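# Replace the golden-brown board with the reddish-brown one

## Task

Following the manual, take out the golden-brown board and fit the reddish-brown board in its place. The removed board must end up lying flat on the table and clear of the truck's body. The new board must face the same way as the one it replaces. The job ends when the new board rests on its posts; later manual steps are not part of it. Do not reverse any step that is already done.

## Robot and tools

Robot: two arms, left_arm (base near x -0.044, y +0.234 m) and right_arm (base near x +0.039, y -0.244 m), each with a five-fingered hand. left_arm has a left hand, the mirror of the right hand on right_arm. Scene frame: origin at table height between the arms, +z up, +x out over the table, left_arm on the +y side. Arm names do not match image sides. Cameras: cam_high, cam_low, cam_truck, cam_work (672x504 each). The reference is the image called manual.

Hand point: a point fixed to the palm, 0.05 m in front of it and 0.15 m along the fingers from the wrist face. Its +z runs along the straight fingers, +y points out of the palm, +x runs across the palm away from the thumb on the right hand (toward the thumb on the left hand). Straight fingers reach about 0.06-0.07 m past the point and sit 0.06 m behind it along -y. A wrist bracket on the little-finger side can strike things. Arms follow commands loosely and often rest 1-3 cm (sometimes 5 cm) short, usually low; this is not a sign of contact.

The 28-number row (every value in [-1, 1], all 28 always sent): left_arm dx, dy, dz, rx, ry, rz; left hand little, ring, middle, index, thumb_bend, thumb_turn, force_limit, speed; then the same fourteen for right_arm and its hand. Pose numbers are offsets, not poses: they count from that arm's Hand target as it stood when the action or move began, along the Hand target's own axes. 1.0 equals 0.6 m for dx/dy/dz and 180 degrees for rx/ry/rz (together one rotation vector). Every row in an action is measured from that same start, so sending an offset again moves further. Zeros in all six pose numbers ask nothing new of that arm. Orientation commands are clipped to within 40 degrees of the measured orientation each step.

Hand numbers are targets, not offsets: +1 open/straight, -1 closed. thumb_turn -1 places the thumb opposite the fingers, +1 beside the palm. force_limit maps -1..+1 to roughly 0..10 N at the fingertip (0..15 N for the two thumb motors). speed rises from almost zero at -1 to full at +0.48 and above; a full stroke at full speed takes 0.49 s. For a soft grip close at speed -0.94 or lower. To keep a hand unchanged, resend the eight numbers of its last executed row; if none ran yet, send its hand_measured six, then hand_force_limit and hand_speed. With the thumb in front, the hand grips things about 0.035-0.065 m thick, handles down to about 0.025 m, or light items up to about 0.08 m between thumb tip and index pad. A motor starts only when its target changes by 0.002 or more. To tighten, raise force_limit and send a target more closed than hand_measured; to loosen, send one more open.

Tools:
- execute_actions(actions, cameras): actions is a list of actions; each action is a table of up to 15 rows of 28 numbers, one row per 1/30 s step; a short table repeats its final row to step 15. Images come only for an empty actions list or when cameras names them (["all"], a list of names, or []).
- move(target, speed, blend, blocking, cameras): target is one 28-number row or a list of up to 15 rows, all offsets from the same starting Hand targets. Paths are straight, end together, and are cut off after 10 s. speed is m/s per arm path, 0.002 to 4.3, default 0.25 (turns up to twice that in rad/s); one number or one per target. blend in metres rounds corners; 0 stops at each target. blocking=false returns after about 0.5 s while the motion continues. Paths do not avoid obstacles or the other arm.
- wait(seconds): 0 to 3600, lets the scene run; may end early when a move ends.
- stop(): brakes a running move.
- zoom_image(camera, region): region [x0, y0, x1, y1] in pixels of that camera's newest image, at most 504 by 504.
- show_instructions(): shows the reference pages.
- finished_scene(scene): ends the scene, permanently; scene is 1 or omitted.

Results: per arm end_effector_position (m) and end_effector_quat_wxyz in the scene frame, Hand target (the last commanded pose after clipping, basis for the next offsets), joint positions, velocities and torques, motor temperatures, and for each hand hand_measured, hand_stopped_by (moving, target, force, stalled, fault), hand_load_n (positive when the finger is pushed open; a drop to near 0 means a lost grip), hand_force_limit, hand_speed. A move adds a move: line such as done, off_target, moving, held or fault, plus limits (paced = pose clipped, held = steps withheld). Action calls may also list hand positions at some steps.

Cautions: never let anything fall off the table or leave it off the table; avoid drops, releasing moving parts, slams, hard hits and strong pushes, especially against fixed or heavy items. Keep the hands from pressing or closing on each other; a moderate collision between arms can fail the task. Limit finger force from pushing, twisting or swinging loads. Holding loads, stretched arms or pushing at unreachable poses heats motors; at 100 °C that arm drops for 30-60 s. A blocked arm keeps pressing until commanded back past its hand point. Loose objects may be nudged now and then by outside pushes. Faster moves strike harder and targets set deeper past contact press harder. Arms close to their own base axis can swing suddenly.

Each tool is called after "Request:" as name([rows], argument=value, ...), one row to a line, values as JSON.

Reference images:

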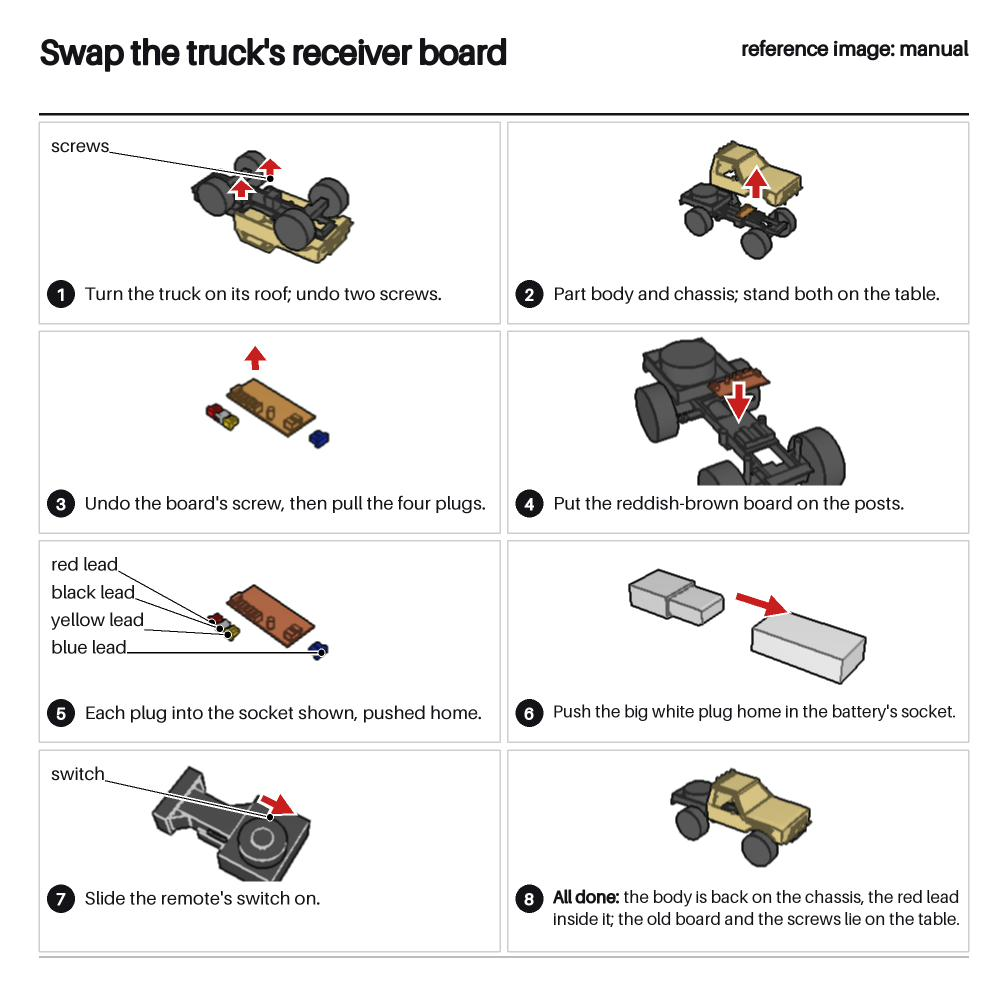

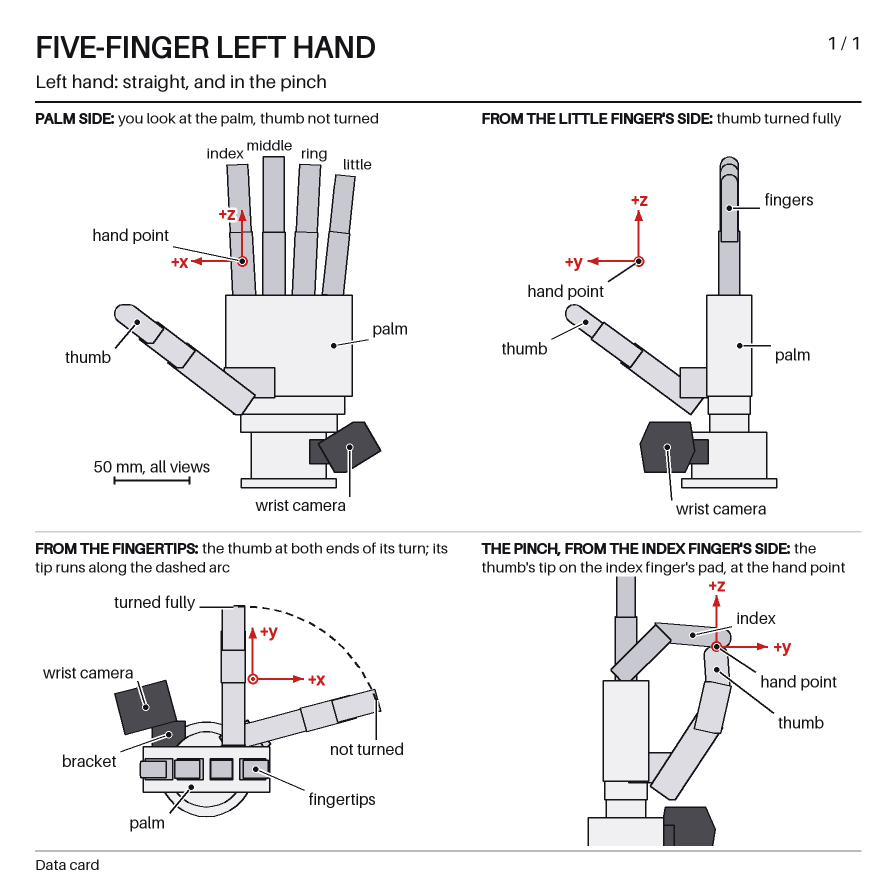

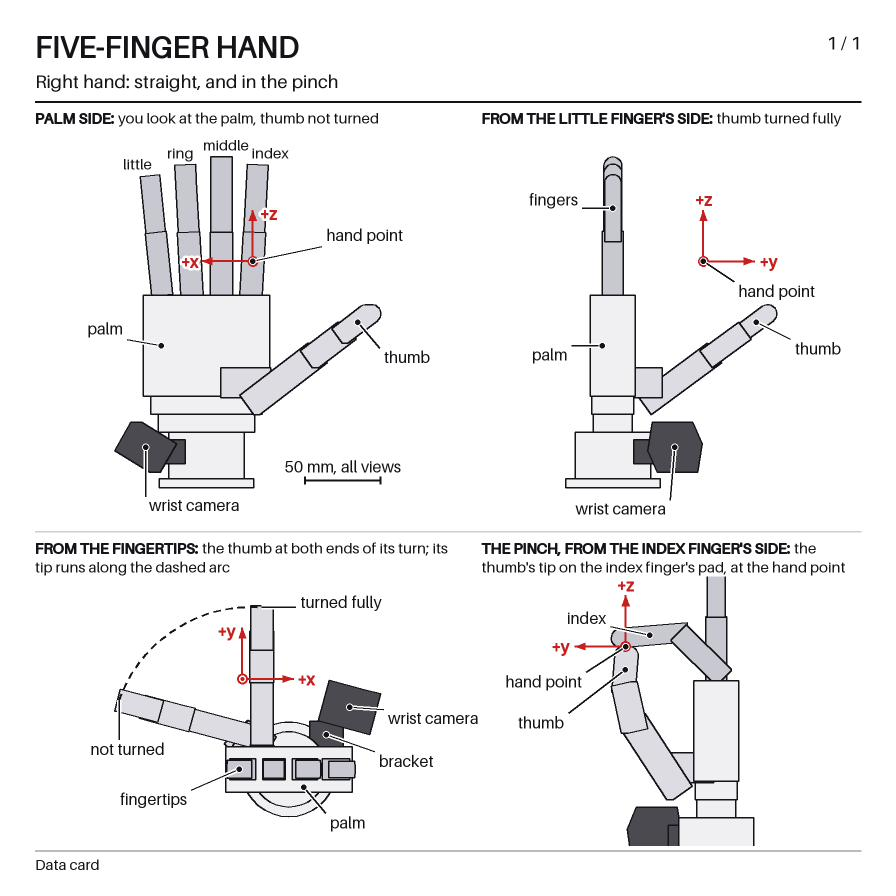

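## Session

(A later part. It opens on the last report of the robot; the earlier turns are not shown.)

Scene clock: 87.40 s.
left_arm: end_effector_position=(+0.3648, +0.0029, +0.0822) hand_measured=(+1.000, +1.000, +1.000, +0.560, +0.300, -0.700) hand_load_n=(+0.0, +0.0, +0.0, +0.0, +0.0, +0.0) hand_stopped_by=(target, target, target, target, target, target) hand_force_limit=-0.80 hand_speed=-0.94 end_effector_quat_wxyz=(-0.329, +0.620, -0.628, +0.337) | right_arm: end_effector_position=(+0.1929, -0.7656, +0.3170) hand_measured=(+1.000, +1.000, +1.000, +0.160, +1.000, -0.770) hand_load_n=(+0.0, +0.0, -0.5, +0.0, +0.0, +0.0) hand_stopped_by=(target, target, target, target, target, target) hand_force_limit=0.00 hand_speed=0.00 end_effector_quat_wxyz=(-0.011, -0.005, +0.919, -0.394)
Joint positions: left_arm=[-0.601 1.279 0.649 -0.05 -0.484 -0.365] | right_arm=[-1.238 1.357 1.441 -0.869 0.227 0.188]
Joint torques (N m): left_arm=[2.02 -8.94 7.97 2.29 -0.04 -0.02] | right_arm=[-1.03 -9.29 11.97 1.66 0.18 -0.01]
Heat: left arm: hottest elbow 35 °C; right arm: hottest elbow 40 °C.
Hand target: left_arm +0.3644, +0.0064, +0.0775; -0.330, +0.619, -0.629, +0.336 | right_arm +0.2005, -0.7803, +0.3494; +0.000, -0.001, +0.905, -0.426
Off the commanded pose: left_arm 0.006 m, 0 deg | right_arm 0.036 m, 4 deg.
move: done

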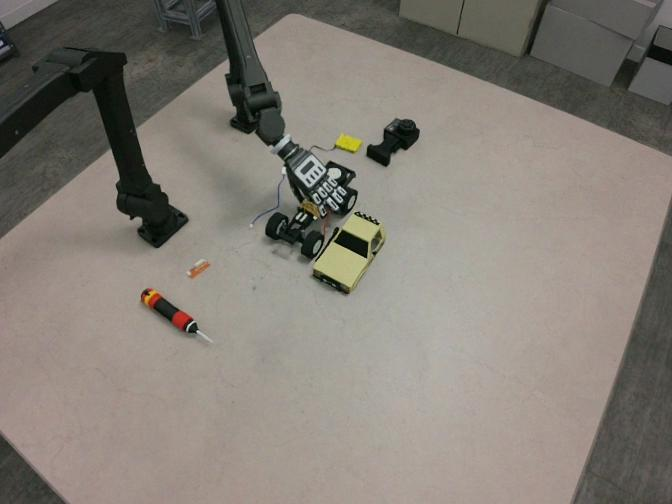

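Request:
move(target=[0,0,0,0,0,0, 1,1,1,0.3,0.3,-0.70, -0.6,-0.94, 0,0,0,0,0,0, 1,1,1,0.16,1,-0.77, 0,0], speed=0.03, cameras=["cam_high", "cam_truck"])

Request:
zoom_image(camera="cam_high", region=[285, 180, 335, 230])

Scene clock: 89.40 s.
left_arm: end_effector_position=(+0.3650, +0.0028, +0.0825) hand_measured=(+1.000, +1.000, +1.000, +0.324, +0.300, -0.700) hand_load_n=(+0.0, +0.0, +0.0, +1.5, +0.5, +0.0) hand_stopped_by=(target, target, target, force, target, target) hand_force_limit=-0.60 hand_speed=-0.94 end_effector_quat_wxyz=(-0.330, +0.620, -0.627, +0.337) | right_arm: end_effector_position=(+0.1929, -0.7656, +0.3170) hand_measured=(+1.000, +1.000, +1.000, +0.160, +1.000, -0.770) hand_load_n=(+0.0, +0.0, +0.0, +0.0, +0.0, +0.0) hand_stopped_by=(target, target, target, target, target, target) hand_force_limit=0.00 hand_speed=0.00 end_effector_quat_wxyz=(-0.011, -0.005, +0.919, -0.394)
Joint positions: left_arm=[-0.601 1.279 0.649 -0.049 -0.484 -0.365] | right_arm=[-1.238 1.357 1.441 -0.869 0.227 0.188]
Joint torques (N m): left_arm=[2.02 -8.82 7.97 2.25 -0.07 -0.02] | right_arm=[-0.73 -8.82 12.01 1.69 0.16 -0.02]
Heat: left arm: hottest elbow 35 °C; right arm: hottest elbow 40 °C.
Hand target: left_arm +0.3643, +0.0063, +0.0774; -0.330, +0.619, -0.629, +0.336 | right_arm +0.2005, -0.7803, +0.3494; +0.000, -0.001, +0.905, -0.426
Off the commanded pose: left_arm 0.006 m, 0 deg | right_arm 0.036 m, 4 deg.
move: done

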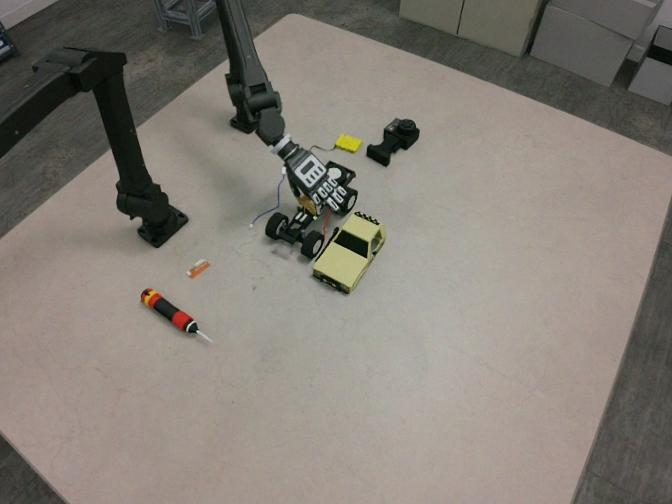

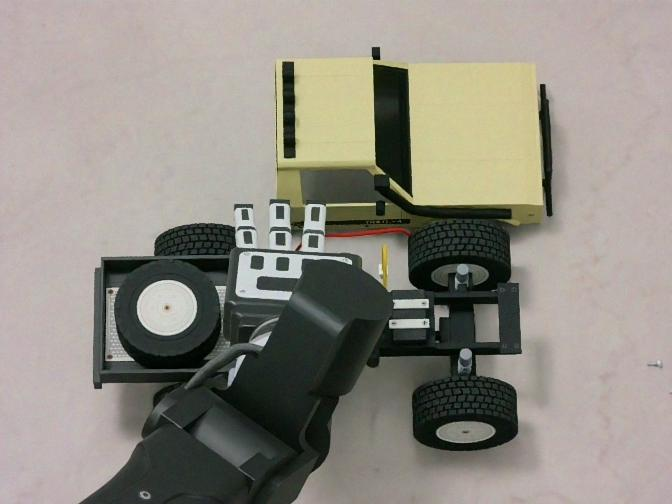

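Scaled by 10.080 from the camera's image (finer frame: 960x720).

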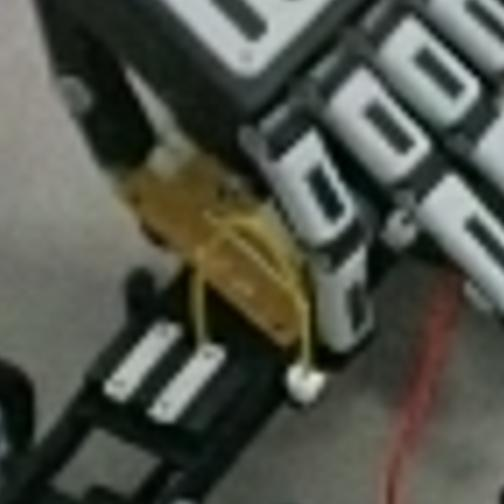

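Request:
zoom_image(camera="cam_high", region=[275, 170, 355, 240])

Request:
zoom_image(camera="cam_truck", region=[290, 220, 430, 400])

Scaled by 6.300 from the camera's image (finer frame: 960x720).

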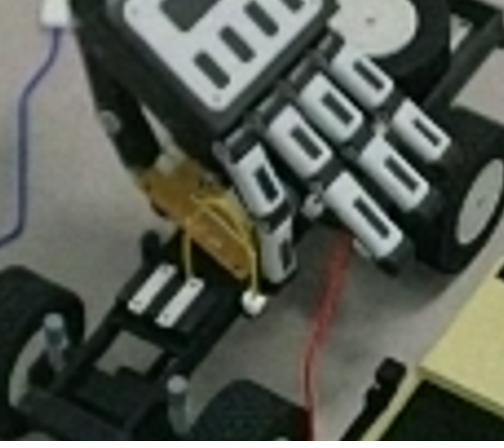

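Scaled by 2.800 from the camera's image (finer frame: 960x720).

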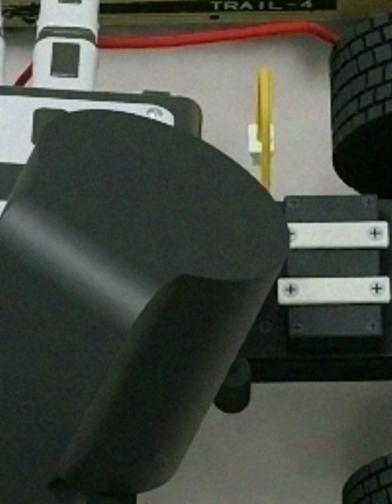

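Request:
move(target=[0,0,0,0,0,0, 1,1,1,0.56,0.3,-0.70, -0.6,-0.94, 0,0,0,0,0,0, 1,1,1,0.16,1,-0.77, 0,0], speed=0.03, cameras=["cam_high"])

Request:
zoom_image(camera="cam_high", region=[285, 180, 335, 230])

Scene clock: 92.93 s.
left_arm: end_effector_position=(+0.3650, +0.0027, +0.0825) hand_measured=(+1.000, +1.000, +1.000, +0.560, +0.300, -0.700) hand_load_n=(+0.0, +0.0, +0.0, +0.0, +0.0, +0.0) hand_stopped_by=(target, target, target, target, target, target) hand_force_limit=-0.60 hand_speed=-0.94 end_effector_quat_wxyz=(-0.329, +0.620, -0.627, +0.337) | right_arm: end_effector_position=(+0.1929, -0.7656, +0.3170) hand_measured=(+1.000, +1.000, +1.000, +0.160, +1.000, -0.770) hand_load_n=(+0.0, +0.0, +0.0, +0.0, +0.0, +0.0) hand_stopped_by=(target, target, target, target, target, target) hand_force_limit=0.00 hand_speed=0.00 end_effector_quat_wxyz=(-0.011, -0.005, +0.919, -0.394)
Joint positions: left_arm=[-0.601 1.279 0.649 -0.049 -0.484 -0.365] | right_arm=[-1.238 1.357 1.441 -0.869 0.227 0.188]
Joint torques (N m): left_arm=[2.26 -8.88 7.99 2.22 -0.05 -0.01] | right_arm=[0.15 -8.47 11.86 1.55 0.17 -0.05]
Heat: left arm: hottest elbow 35 °C; right arm: hottest elbow 41 °C.
Hand target: left_arm +0.3643, +0.0062, +0.0774; -0.330, +0.619, -0.629, +0.336 | right_arm +0.2005, -0.7803, +0.3494; +0.000, -0.001, +0.905, -0.426
Off the commanded pose: left_arm 0.006 m, 0 deg | right_arm 0.036 m, 4 deg.
move: done

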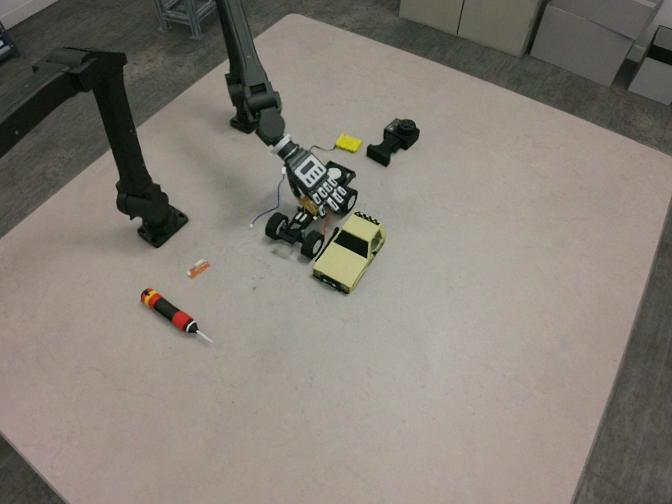

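Scaled by 10.080 from the camera's image (finer frame: 960x720).

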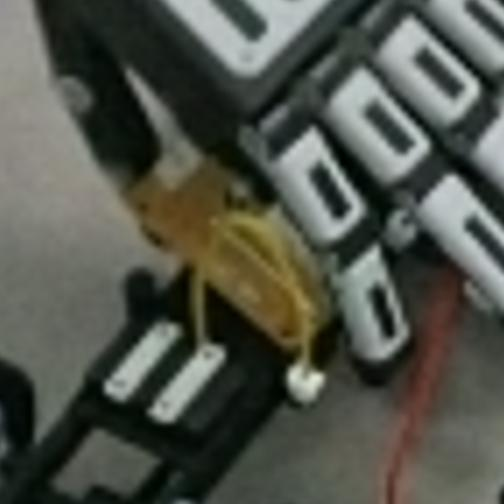

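Request:
move(target=[0,0,0,0,0,0, 1,1,1,0.56,0.8,-0.70, -0.6,-0.94, 0,0,0,0,0,0, 1,1,1,0.16,1,-0.77, 0,0], speed=0.03, cameras=["cam_high"])

Request:
zoom_image(camera="cam_high", region=[285, 180, 335, 230])

Scene clock: 98.30 s.
left_arm: end_effector_position=(+0.3650, +0.0027, +0.0825) hand_measured=(+1.000, +1.000, +1.000, +0.560, +0.728, -0.700) hand_load_n=(+0.0, +0.0, +0.0, +0.0, +0.0, +0.0) hand_stopped_by=(target, target, target, target, moving, target) hand_force_limit=-0.60 hand_speed=-0.94 end_effector_quat_wxyz=(-0.329, +0.620, -0.627, +0.337) | right_arm: end_effector_position=(+0.1929, -0.7656, +0.3170) hand_measured=(+1.000, +1.000, +1.000, +0.160, +1.000, -0.770) hand_load_n=(+0.0, +0.0, +0.0, +0.0, +0.0, +0.0) hand_stopped_by=(target, target, target, target, target, target) hand_force_limit=0.00 hand_speed=0.00 end_effector_quat_wxyz=(-0.011, -0.005, +0.919, -0.394)
Joint positions: left_arm=[-0.601 1.279 0.649 -0.049 -0.484 -0.365] | right_arm=[-1.238 1.357 1.441 -0.869 0.227 0.188]
Joint torques (N m): left_arm=[2.37 -8.76 8.02 2.18 -0.06 -0.03] | right_arm=[-0.56 -9.17 12.03 1.81 0.2 0.01]
Heat: left arm: hottest elbow 35 °C; right arm: hottest elbow 41 °C.
Hand target: left_arm +0.3643, +0.0062, +0.0774; -0.330, +0.619, -0.629, +0.336 | right_arm +0.2005, -0.7803, +0.3494; +0.000, -0.001, +0.905, -0.426
Off the commanded pose: left_arm 0.006 m, 0 deg | right_arm 0.036 m, 4 deg.
move: moving (left_arm; no rest 5 s after the move's start)

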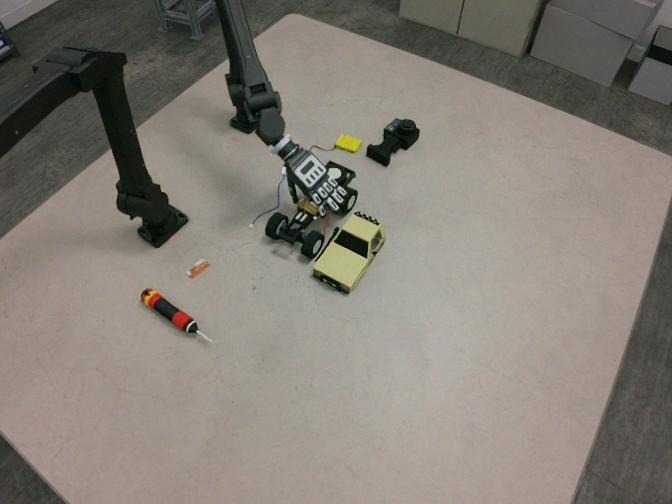

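Scaled by 10.080 from the camera's image (finer frame: 960x720).

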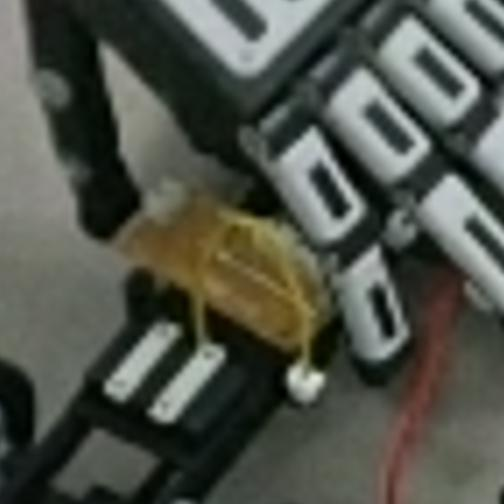

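Request:
move([
  [0,-0.0831,-0.0558,0,0,0, 1,1,1,0.56,0.8,-0.70, -0.6,-0.5, 0,0,0,0,0,0, 1,1,1,0.16,1,-0.77, 0,0],
  [-0.15,-0.1386,-0.0930,0,0,0, 1,1,1,0.56,0.8,-0.70, -0.6,-0.5, 0,0,0,0,0,0, 1,1,1,0.16,1,-0.77, 0,0],
], speed=[0.05, 0.15], blend=[0.01, 0], cameras=["cam_high","cam_truck"])

Request:
zoom_image(camera="cam_high", region=[285, 180, 335, 230])

Request:
zoom_image(camera="cam_truck", region=[300, 240, 400, 390])

Scene clock: 101.33 s.
left_arm: end_effector_position=(+0.3588, +0.0981, +0.1626) hand_measured=(+1.000, +1.000, +1.000, +0.560, +0.800, -0.700) hand_load_n=(+0.0, +0.0, +0.0, +0.0, +0.0, +0.0) hand_stopped_by=(target, target, target, target, target, target) hand_force_limit=-0.60 hand_speed=-0.50 end_effector_quat_wxyz=(-0.326, +0.623, -0.630, +0.330) | right_arm: end_effector_position=(+0.1929, -0.7656, +0.3170) hand_measured=(+1.000, +1.000, +1.000, +0.160, +1.000, -0.770) hand_load_n=(+0.0, -0.5, +0.0, +0.0, +0.0, +0.0) hand_stopped_by=(target, target, target, target, target, target) hand_force_limit=0.00 hand_speed=0.00 end_effector_quat_wxyz=(-0.011, -0.005, +0.919, -0.394)
Joint positions: left_arm=[-0.346 0.999 0.685 -0.321 -0.283 -0.203] | right_arm=[-1.238 1.357 1.441 -0.869 0.227 0.188]
Joint torques (N m): left_arm=[1.85 -6.48 13.34 1.09 0.06 -0.01] | right_arm=[-0.62 -8.64 11.92 1.83 0.18 0.01]
Heat: left arm: hottest elbow 35 °C; right arm: hottest elbow 41 °C.
Hand target: left_arm +0.3658, +0.0963, +0.1776; -0.330, +0.619, -0.629, +0.336 | right_arm +0.2005, -0.7803, +0.3494; +0.000, -0.001, +0.905, -0.426
Off the commanded pose: left_arm 0.017 m, 1 deg | right_arm 0.036 m, 4 deg.
move: off_target (left_arm)

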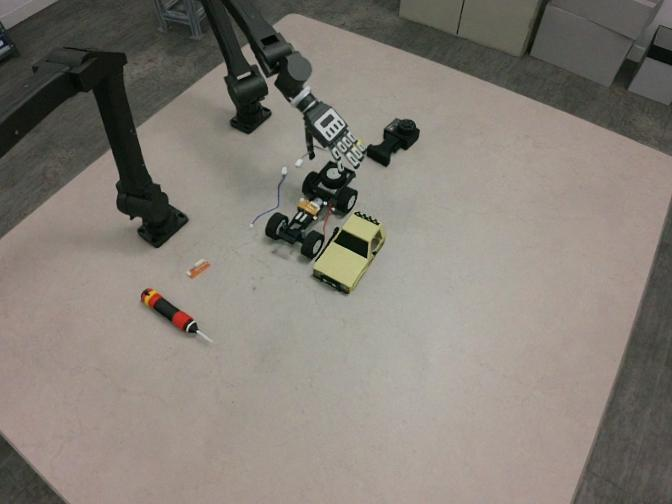

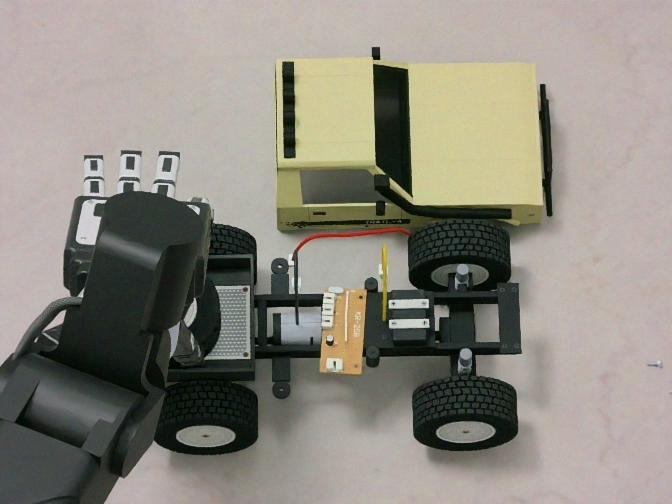

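Scaled by 10.080 from the camera's image (finer frame: 960x720).

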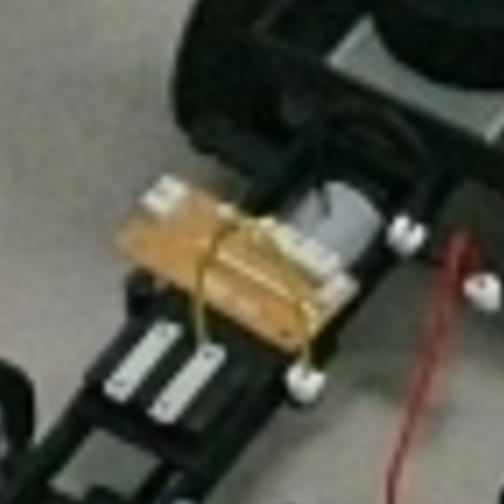

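Scaled by 3.360 from the camera's image (finer frame: 960x720).

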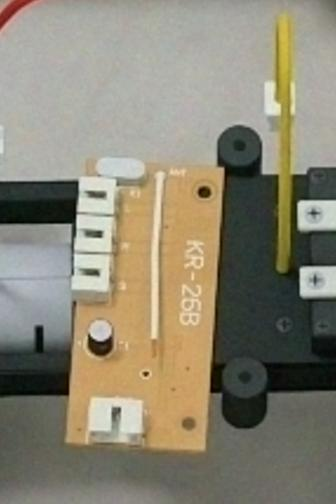

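Request:
move([
  [0.1528,0.0083,0.0258,-0.02,0,0, 1,1,1,0.24,0.8,-0.75, -0.6,-0.3, 0,0,0,0,0,0, 1,1,1,0.16,1,-0.77, 0,0],
  [0.1528,0.0637,0.063,-0.02,0,0, 1,1,1,0.24,0.8,-0.75, -0.6,-0.3, 0,0,0,0,0,0, 1,1,1,0.16,1,-0.77, 0,0],
], speed=[0.12, 0.08], blend=[0.005, 0], cameras=["cam_high","cam_low","cam_truck"])

Request:
zoom_image(camera="cam_high", region=[285, 180, 335, 230])

Request:
zoom_image(camera="cam_truck", region=[290, 220, 430, 400])

Request:
zoom_image(camera="cam_low", region=[410, 220, 460, 280])

Scene clock: 107.03 s.
left_arm: end_effector_position=(+0.3743, +0.0053, +0.1338) hand_measured=(+1.000, +1.000, +1.000, +0.240, +0.800, -0.750) hand_load_n=(+0.0, +0.0, +0.0, +0.0, +0.0, +0.0) hand_stopped_by=(target, target, target, target, target, target) hand_force_limit=-0.60 hand_speed=-0.30 end_effector_quat_wxyz=(-0.311, +0.626, -0.640, +0.318) | right_arm: end_effector_position=(+0.1929, -0.7656, +0.3170) hand_measured=(+1.000, +1.000, +1.000, +0.160, +1.000, -0.770) hand_load_n=(+0.0, -0.5, +0.0, +0.0, +0.0, +0.5) hand_stopped_by=(target, target, target, target, target, target) hand_force_limit=0.00 hand_speed=0.00 end_effector_quat_wxyz=(-0.011, -0.005, +0.919, -0.394)
Joint positions: left_arm=[-0.564 1.224 0.79 -0.294 -0.432 -0.356] | right_arm=[-1.238 1.357 1.441 -0.869 0.227 0.188]
Joint torques (N m): left_arm=[1.44 -8.12 9.11 2.28 -0.37 -0.17] | right_arm=[-0.26 -8.64 12.08 1.76 0.17 0.01]
Heat: left arm: hottest elbow 36 °C; right arm: hottest elbow 41 °C.
Hand target: left_arm +0.3744, +0.0044, +0.1248; -0.310, +0.629, -0.639, +0.316 | right_arm +0.2005, -0.7803, +0.3494; +0.000, -0.001, +0.905, -0.426
Off the commanded pose: left_arm 0.009 m, 0 deg | right_arm 0.036 m, 4 deg.
move: done

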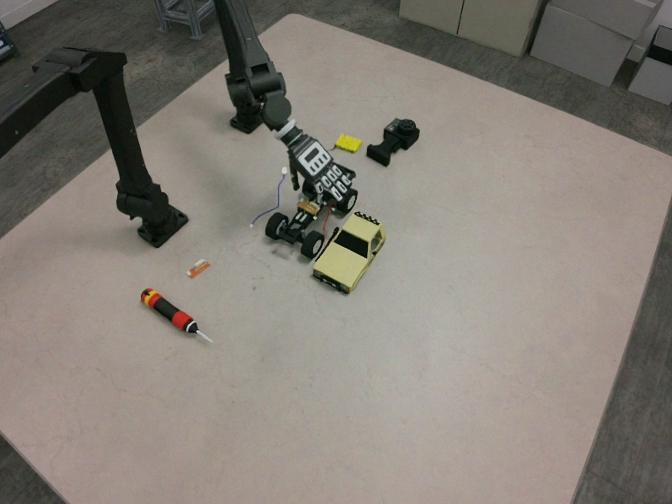

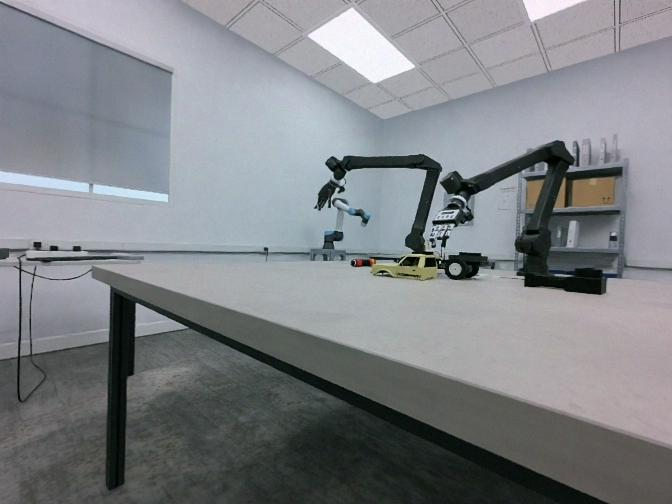

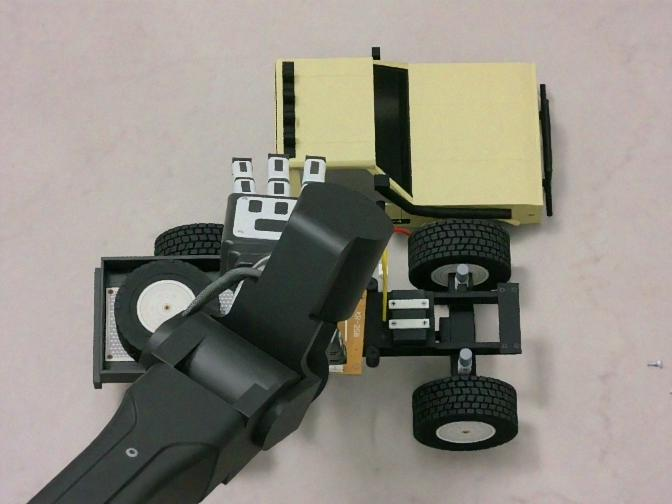

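Scaled by 10.080 from the camera's image (finer frame: 960x720).

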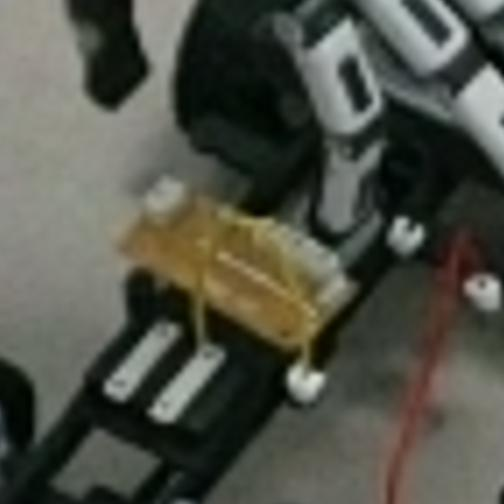

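Scaled by 2.800 from the camera's image (finer frame: 960x720).

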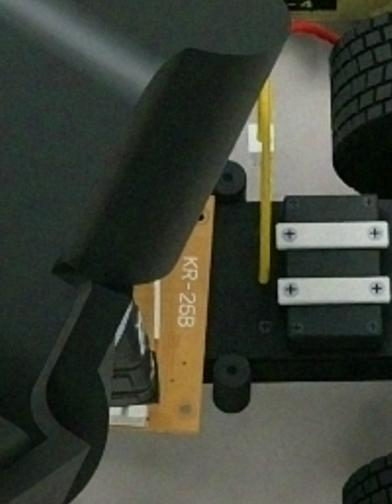

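Scaled by 8.400 from the camera's image (finer frame: 960x720).

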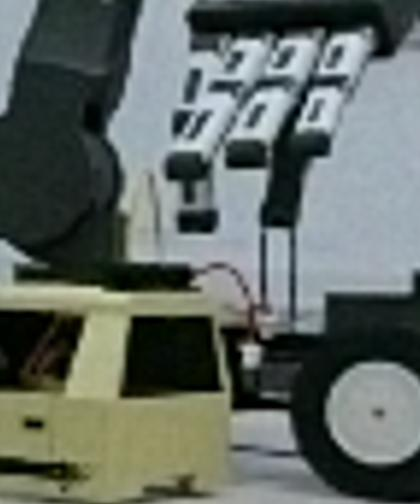

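Request:
move(target=[-0.0025,0.0532,0.037,0,0,0, 1,1,1,0.34,0.8,-0.75, -0.6,-0.3, 0,0,0,0,0,0, 1,1,1,0.16,1,-0.77, 0,0], speed=0.06, cameras=["cam_high","cam_low","cam_truck"])

Request:
zoom_image(camera="cam_high", region=[285, 180, 335, 230])

Request:
zoom_image(camera="cam_truck", region=[290, 220, 430, 400])

Request:
zoom_image(camera="cam_low", region=[410, 220, 460, 280])

Scene clock: 110.80 s.
left_arm: end_effector_position=(+0.3731, +0.0061, +0.0940) hand_measured=(+1.000, +1.000, +1.000, +0.340, +0.800, -0.750) hand_load_n=(+0.0, +0.0, +0.0, +0.0, +0.0, +0.0) hand_stopped_by=(target, target, target, target, target, target) hand_force_limit=-0.60 hand_speed=-0.30 end_effector_quat_wxyz=(-0.311, +0.626, -0.640, +0.318) | right_arm: end_effector_position=(+0.1929, -0.7656, +0.3170) hand_measured=(+1.000, +1.000, +1.000, +0.160, +1.000, -0.770) hand_load_n=(+0.0, +0.0, +0.0, +0.0, +0.0, +0.0) hand_stopped_by=(target, target, target, target, target, target) hand_force_limit=0.00 hand_speed=0.00 end_effector_quat_wxyz=(-0.011, -0.005, +0.919, -0.394)
Joint positions: left_arm=[-0.564 1.281 0.72 -0.168 -0.432 -0.357] | right_arm=[-1.238 1.357 1.441 -0.869 0.227 0.188]
Joint torques (N m): left_arm=[1.67 -8.53 8.54 2.19 -0.33 -0.17] | right_arm=[-0.26 -8.53 12.01 1.72 0.12 -0.03]
Heat: left arm: hottest elbow 36 °C; right arm: hottest elbow 41 °C.
Hand target: left_arm +0.3727, +0.0059, +0.0860; -0.310, +0.629, -0.639, +0.316 | right_arm +0.2005, -0.7803, +0.3494; +0.000, -0.001, +0.905, -0.426
Off the commanded pose: left_arm 0.008 m, 0 deg | right_arm 0.036 m, 4 deg.
move: done

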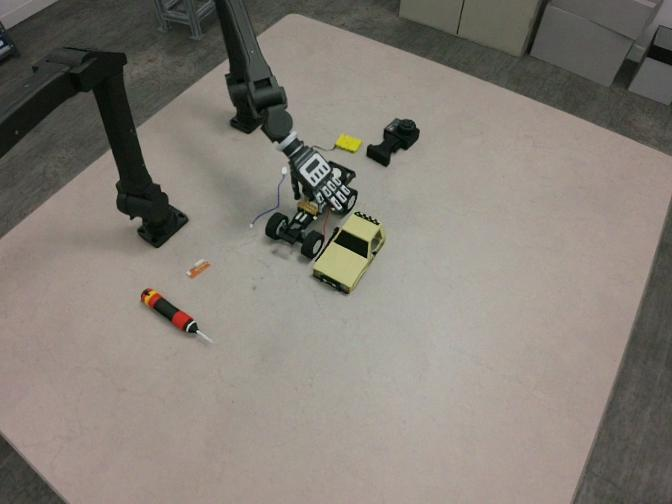

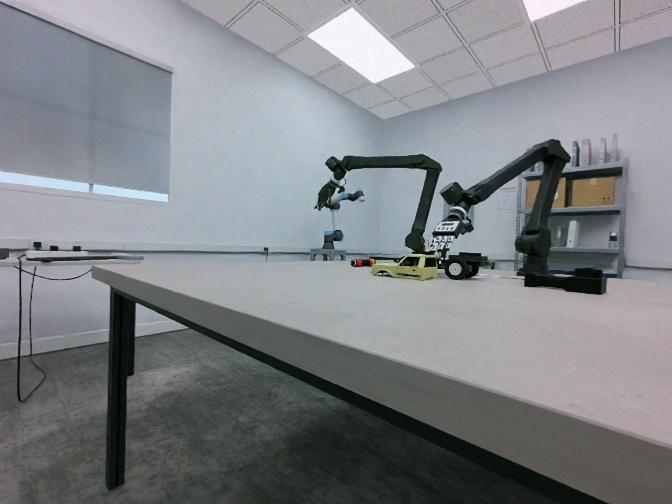

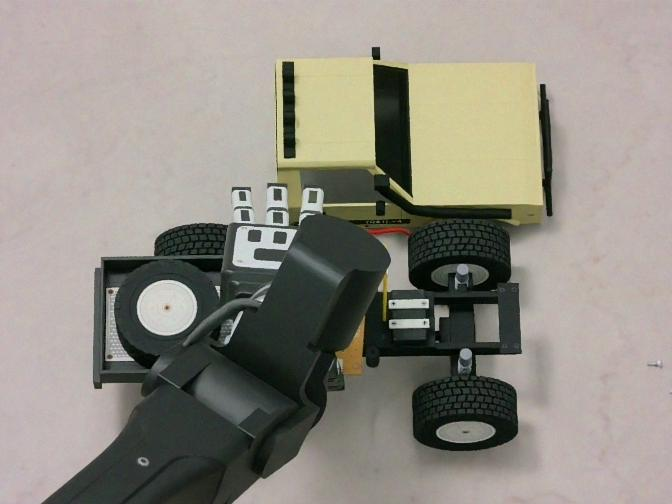

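Scaled by 10.080 from the camera's image (finer frame: 960x720).

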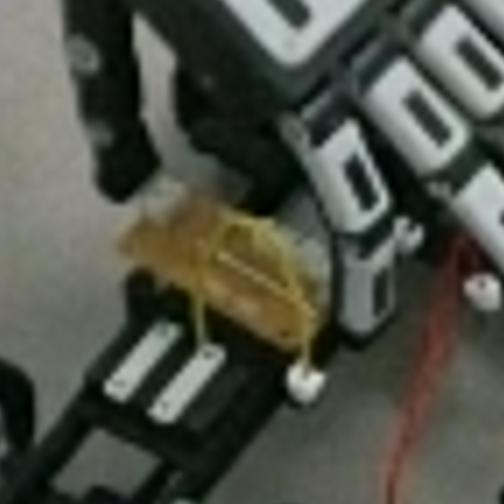

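Scaled by 2.800 from the camera's image (finer frame: 960x720).

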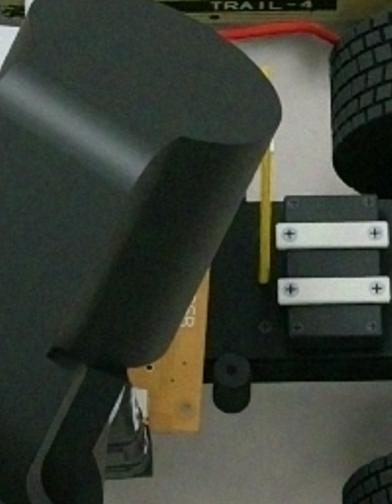

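Scaled by 8.400 from the camera's image (finer frame: 960x720).

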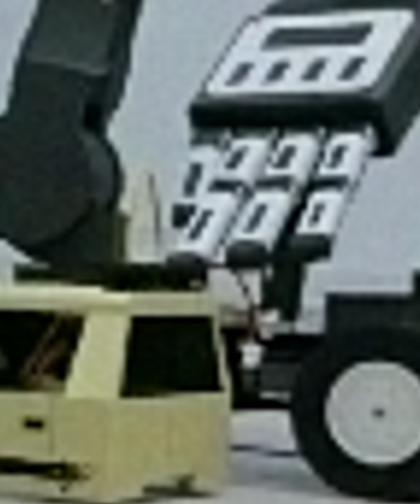

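Request:
move(target=[0.0002,0.0127,-0.0002,0,0,0, 1,1,1,0.44,0.8,-0.75, -0.6,-0.3, 0,0,0,0,0,0, 1,1,1,0.16,1,-0.77, 0,0], speed=0.03, cameras=["cam_high","cam_truck"])

Request:
zoom_image(camera="cam_high", region=[285, 180, 335, 230])

Request:
zoom_image(camera="cam_truck", region=[290, 220, 430, 400])

Scene clock: 112.23 s.
left_arm: end_effector_position=(+0.3700, +0.0087, +0.0881) hand_measured=(+1.000, +1.000, +1.000, +0.440, +0.800, -0.750) hand_load_n=(+0.0, +0.0, +0.0, +0.0, +0.5, +0.0) hand_stopped_by=(target, target, target, target, target, target) hand_force_limit=-0.60 hand_speed=-0.30 end_effector_quat_wxyz=(-0.312, +0.628, -0.639, +0.317) | right_arm: end_effector_position=(+0.1929, -0.7656, +0.3170) hand_measured=(+1.000, +1.000, +1.000, +0.160, +1.000, -0.770) hand_load_n=(+0.0, +0.0, +0.0, +0.0, +0.0, +0.0) hand_stopped_by=(target, target, target, target, target, target) hand_force_limit=0.00 hand_speed=0.00 end_effector_quat_wxyz=(-0.011, -0.005, +0.919, -0.394)
Joint positions: left_arm=[-0.565 1.281 0.702 -0.152 -0.437 -0.361] | right_arm=[-1.238 1.357 1.441 -0.869 0.227 0.188]
Joint torques (N m): left_arm=[1.14 -8.23 8.4 2.21 -0.38 -0.17] | right_arm=[-0.73 -8.64 12.07 1.85 0.13 0.01]
Heat: left arm: hottest elbow 36 °C; right arm: hottest elbow 41 °C.
Hand target: left_arm +0.3680, +0.0060, +0.0800; -0.311, +0.629, -0.639, +0.316 | right_arm +0.2005, -0.7803, +0.3494; +0.000, -0.001, +0.905, -0.426
Off the commanded pose: left_arm 0.009 m, 0 deg | right_arm 0.036 m, 4 deg.
move: done

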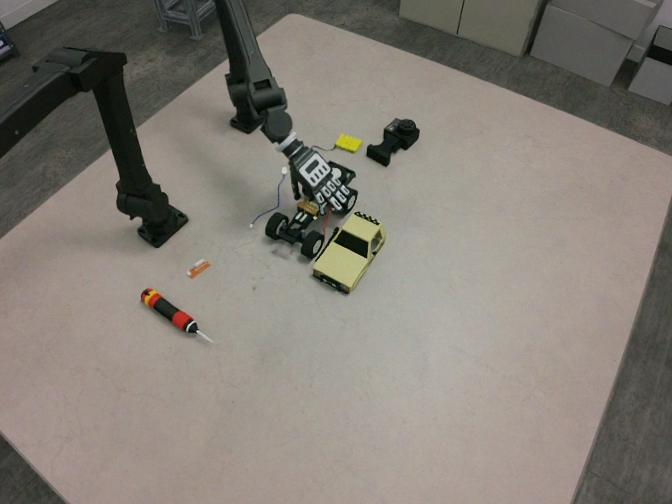

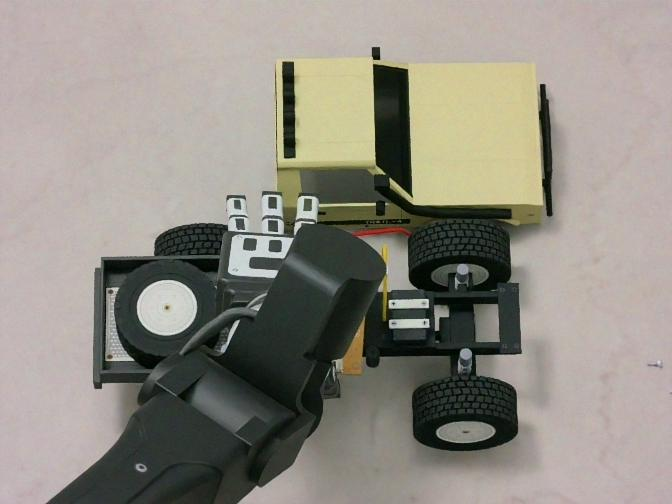

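Scaled by 10.080 from the camera's image (finer frame: 960x720).

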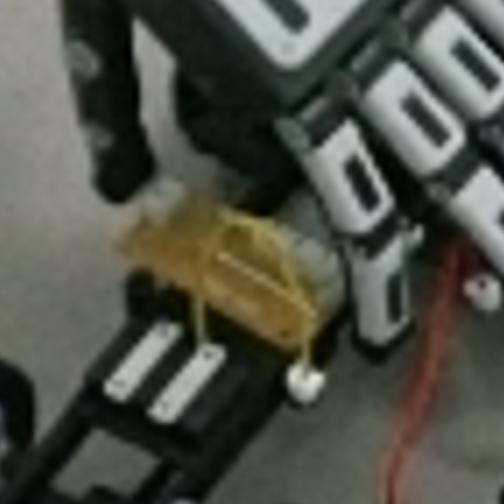

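Scaled by 2.800 from the camera's image (finer frame: 960x720).

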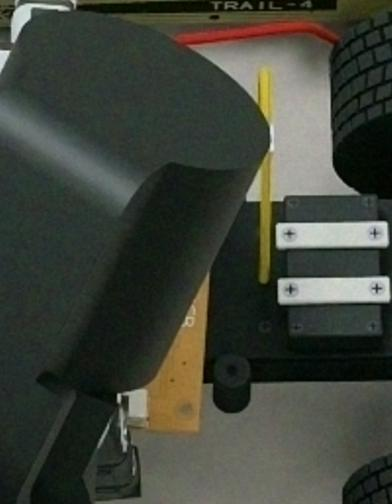

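Request:
move(target=[0,0,0,0,0,0, 1,1,1,0.1,0.8,-0.75, -0.6,-0.94, 0,0,0,0,0,0, 1,1,1,0.16,1,-0.77, 0,0], speed=0.03, cameras=["cam_high","cam_truck"])

Request:
zoom_image(camera="cam_high", region=[285, 180, 335, 230])

Request:
zoom_image(camera="cam_truck", region=[290, 220, 430, 400])

Scene clock: 115.00 s.
left_arm: end_effector_position=(+0.3710, +0.0083, +0.0890) hand_measured=(+1.000, +1.000, +1.000, +0.176, +0.800, -0.750) hand_load_n=(+0.0, +0.0, +0.0, +2.0, +1.0, +0.0) hand_stopped_by=(target, target, target, force, target, target) hand_force_limit=-0.60 hand_speed=-0.94 end_effector_quat_wxyz=(-0.313, +0.629, -0.637, +0.319) | right_arm: end_effector_position=(+0.1929, -0.7656, +0.3170) hand_measured=(+1.000, +1.000, +1.000, +0.160, +1.000, -0.770) hand_load_n=(+0.0, +0.0, +0.0, +0.0, +0.0, +0.0) hand_stopped_by=(target, target, target, target, target, target) hand_force_limit=0.00 hand_speed=0.00 end_effector_quat_wxyz=(-0.011, -0.005, +0.919, -0.394)
Joint positions: left_arm=[-0.565 1.281 0.702 -0.147 -0.439 -0.363] | right_arm=[-1.238 1.357 1.441 -0.869 0.227 0.188]
Joint torques (N m): left_arm=[1.14 -8.35 8.43 2.1 -0.31 -0.16] | right_arm=[-1.26 -8.35 12.18 1.92 0.17 0.01]
Heat: left arm: hottest elbow 36 °C; right arm: hottest elbow 42 °C.
Hand target: left_arm +0.3680, +0.0059, +0.0801; -0.310, +0.629, -0.639, +0.316 | right_arm +0.2005, -0.7803, +0.3494; +0.000, -0.001, +0.905, -0.426
Off the commanded pose: left_arm 0.010 m, 1 deg | right_arm 0.036 m, 4 deg.
move: done

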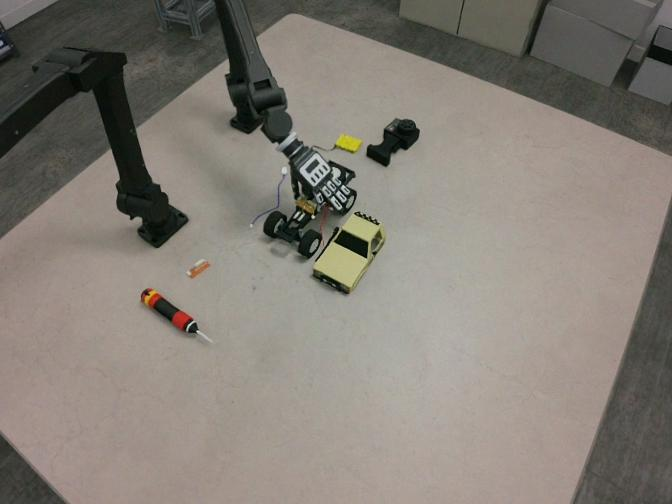

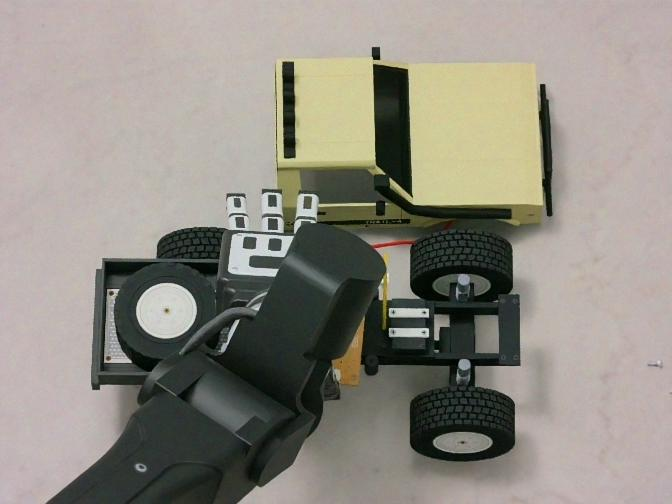

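Scaled by 10.080 from the camera's image (finer frame: 960x720).

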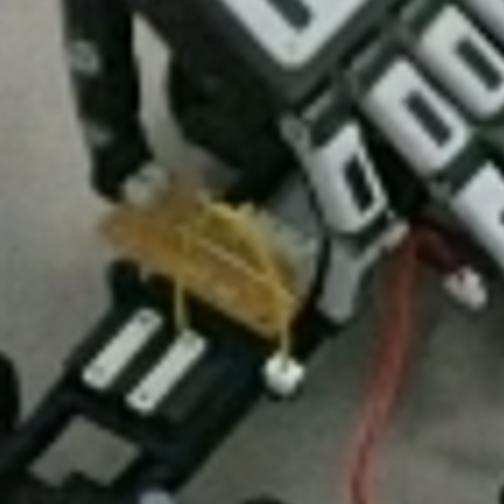

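Scaled by 2.800 from the camera's image (finer frame: 960x720).

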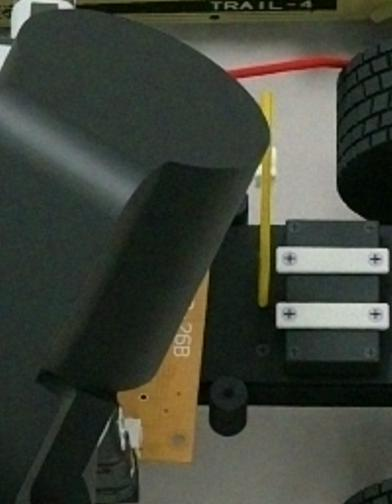

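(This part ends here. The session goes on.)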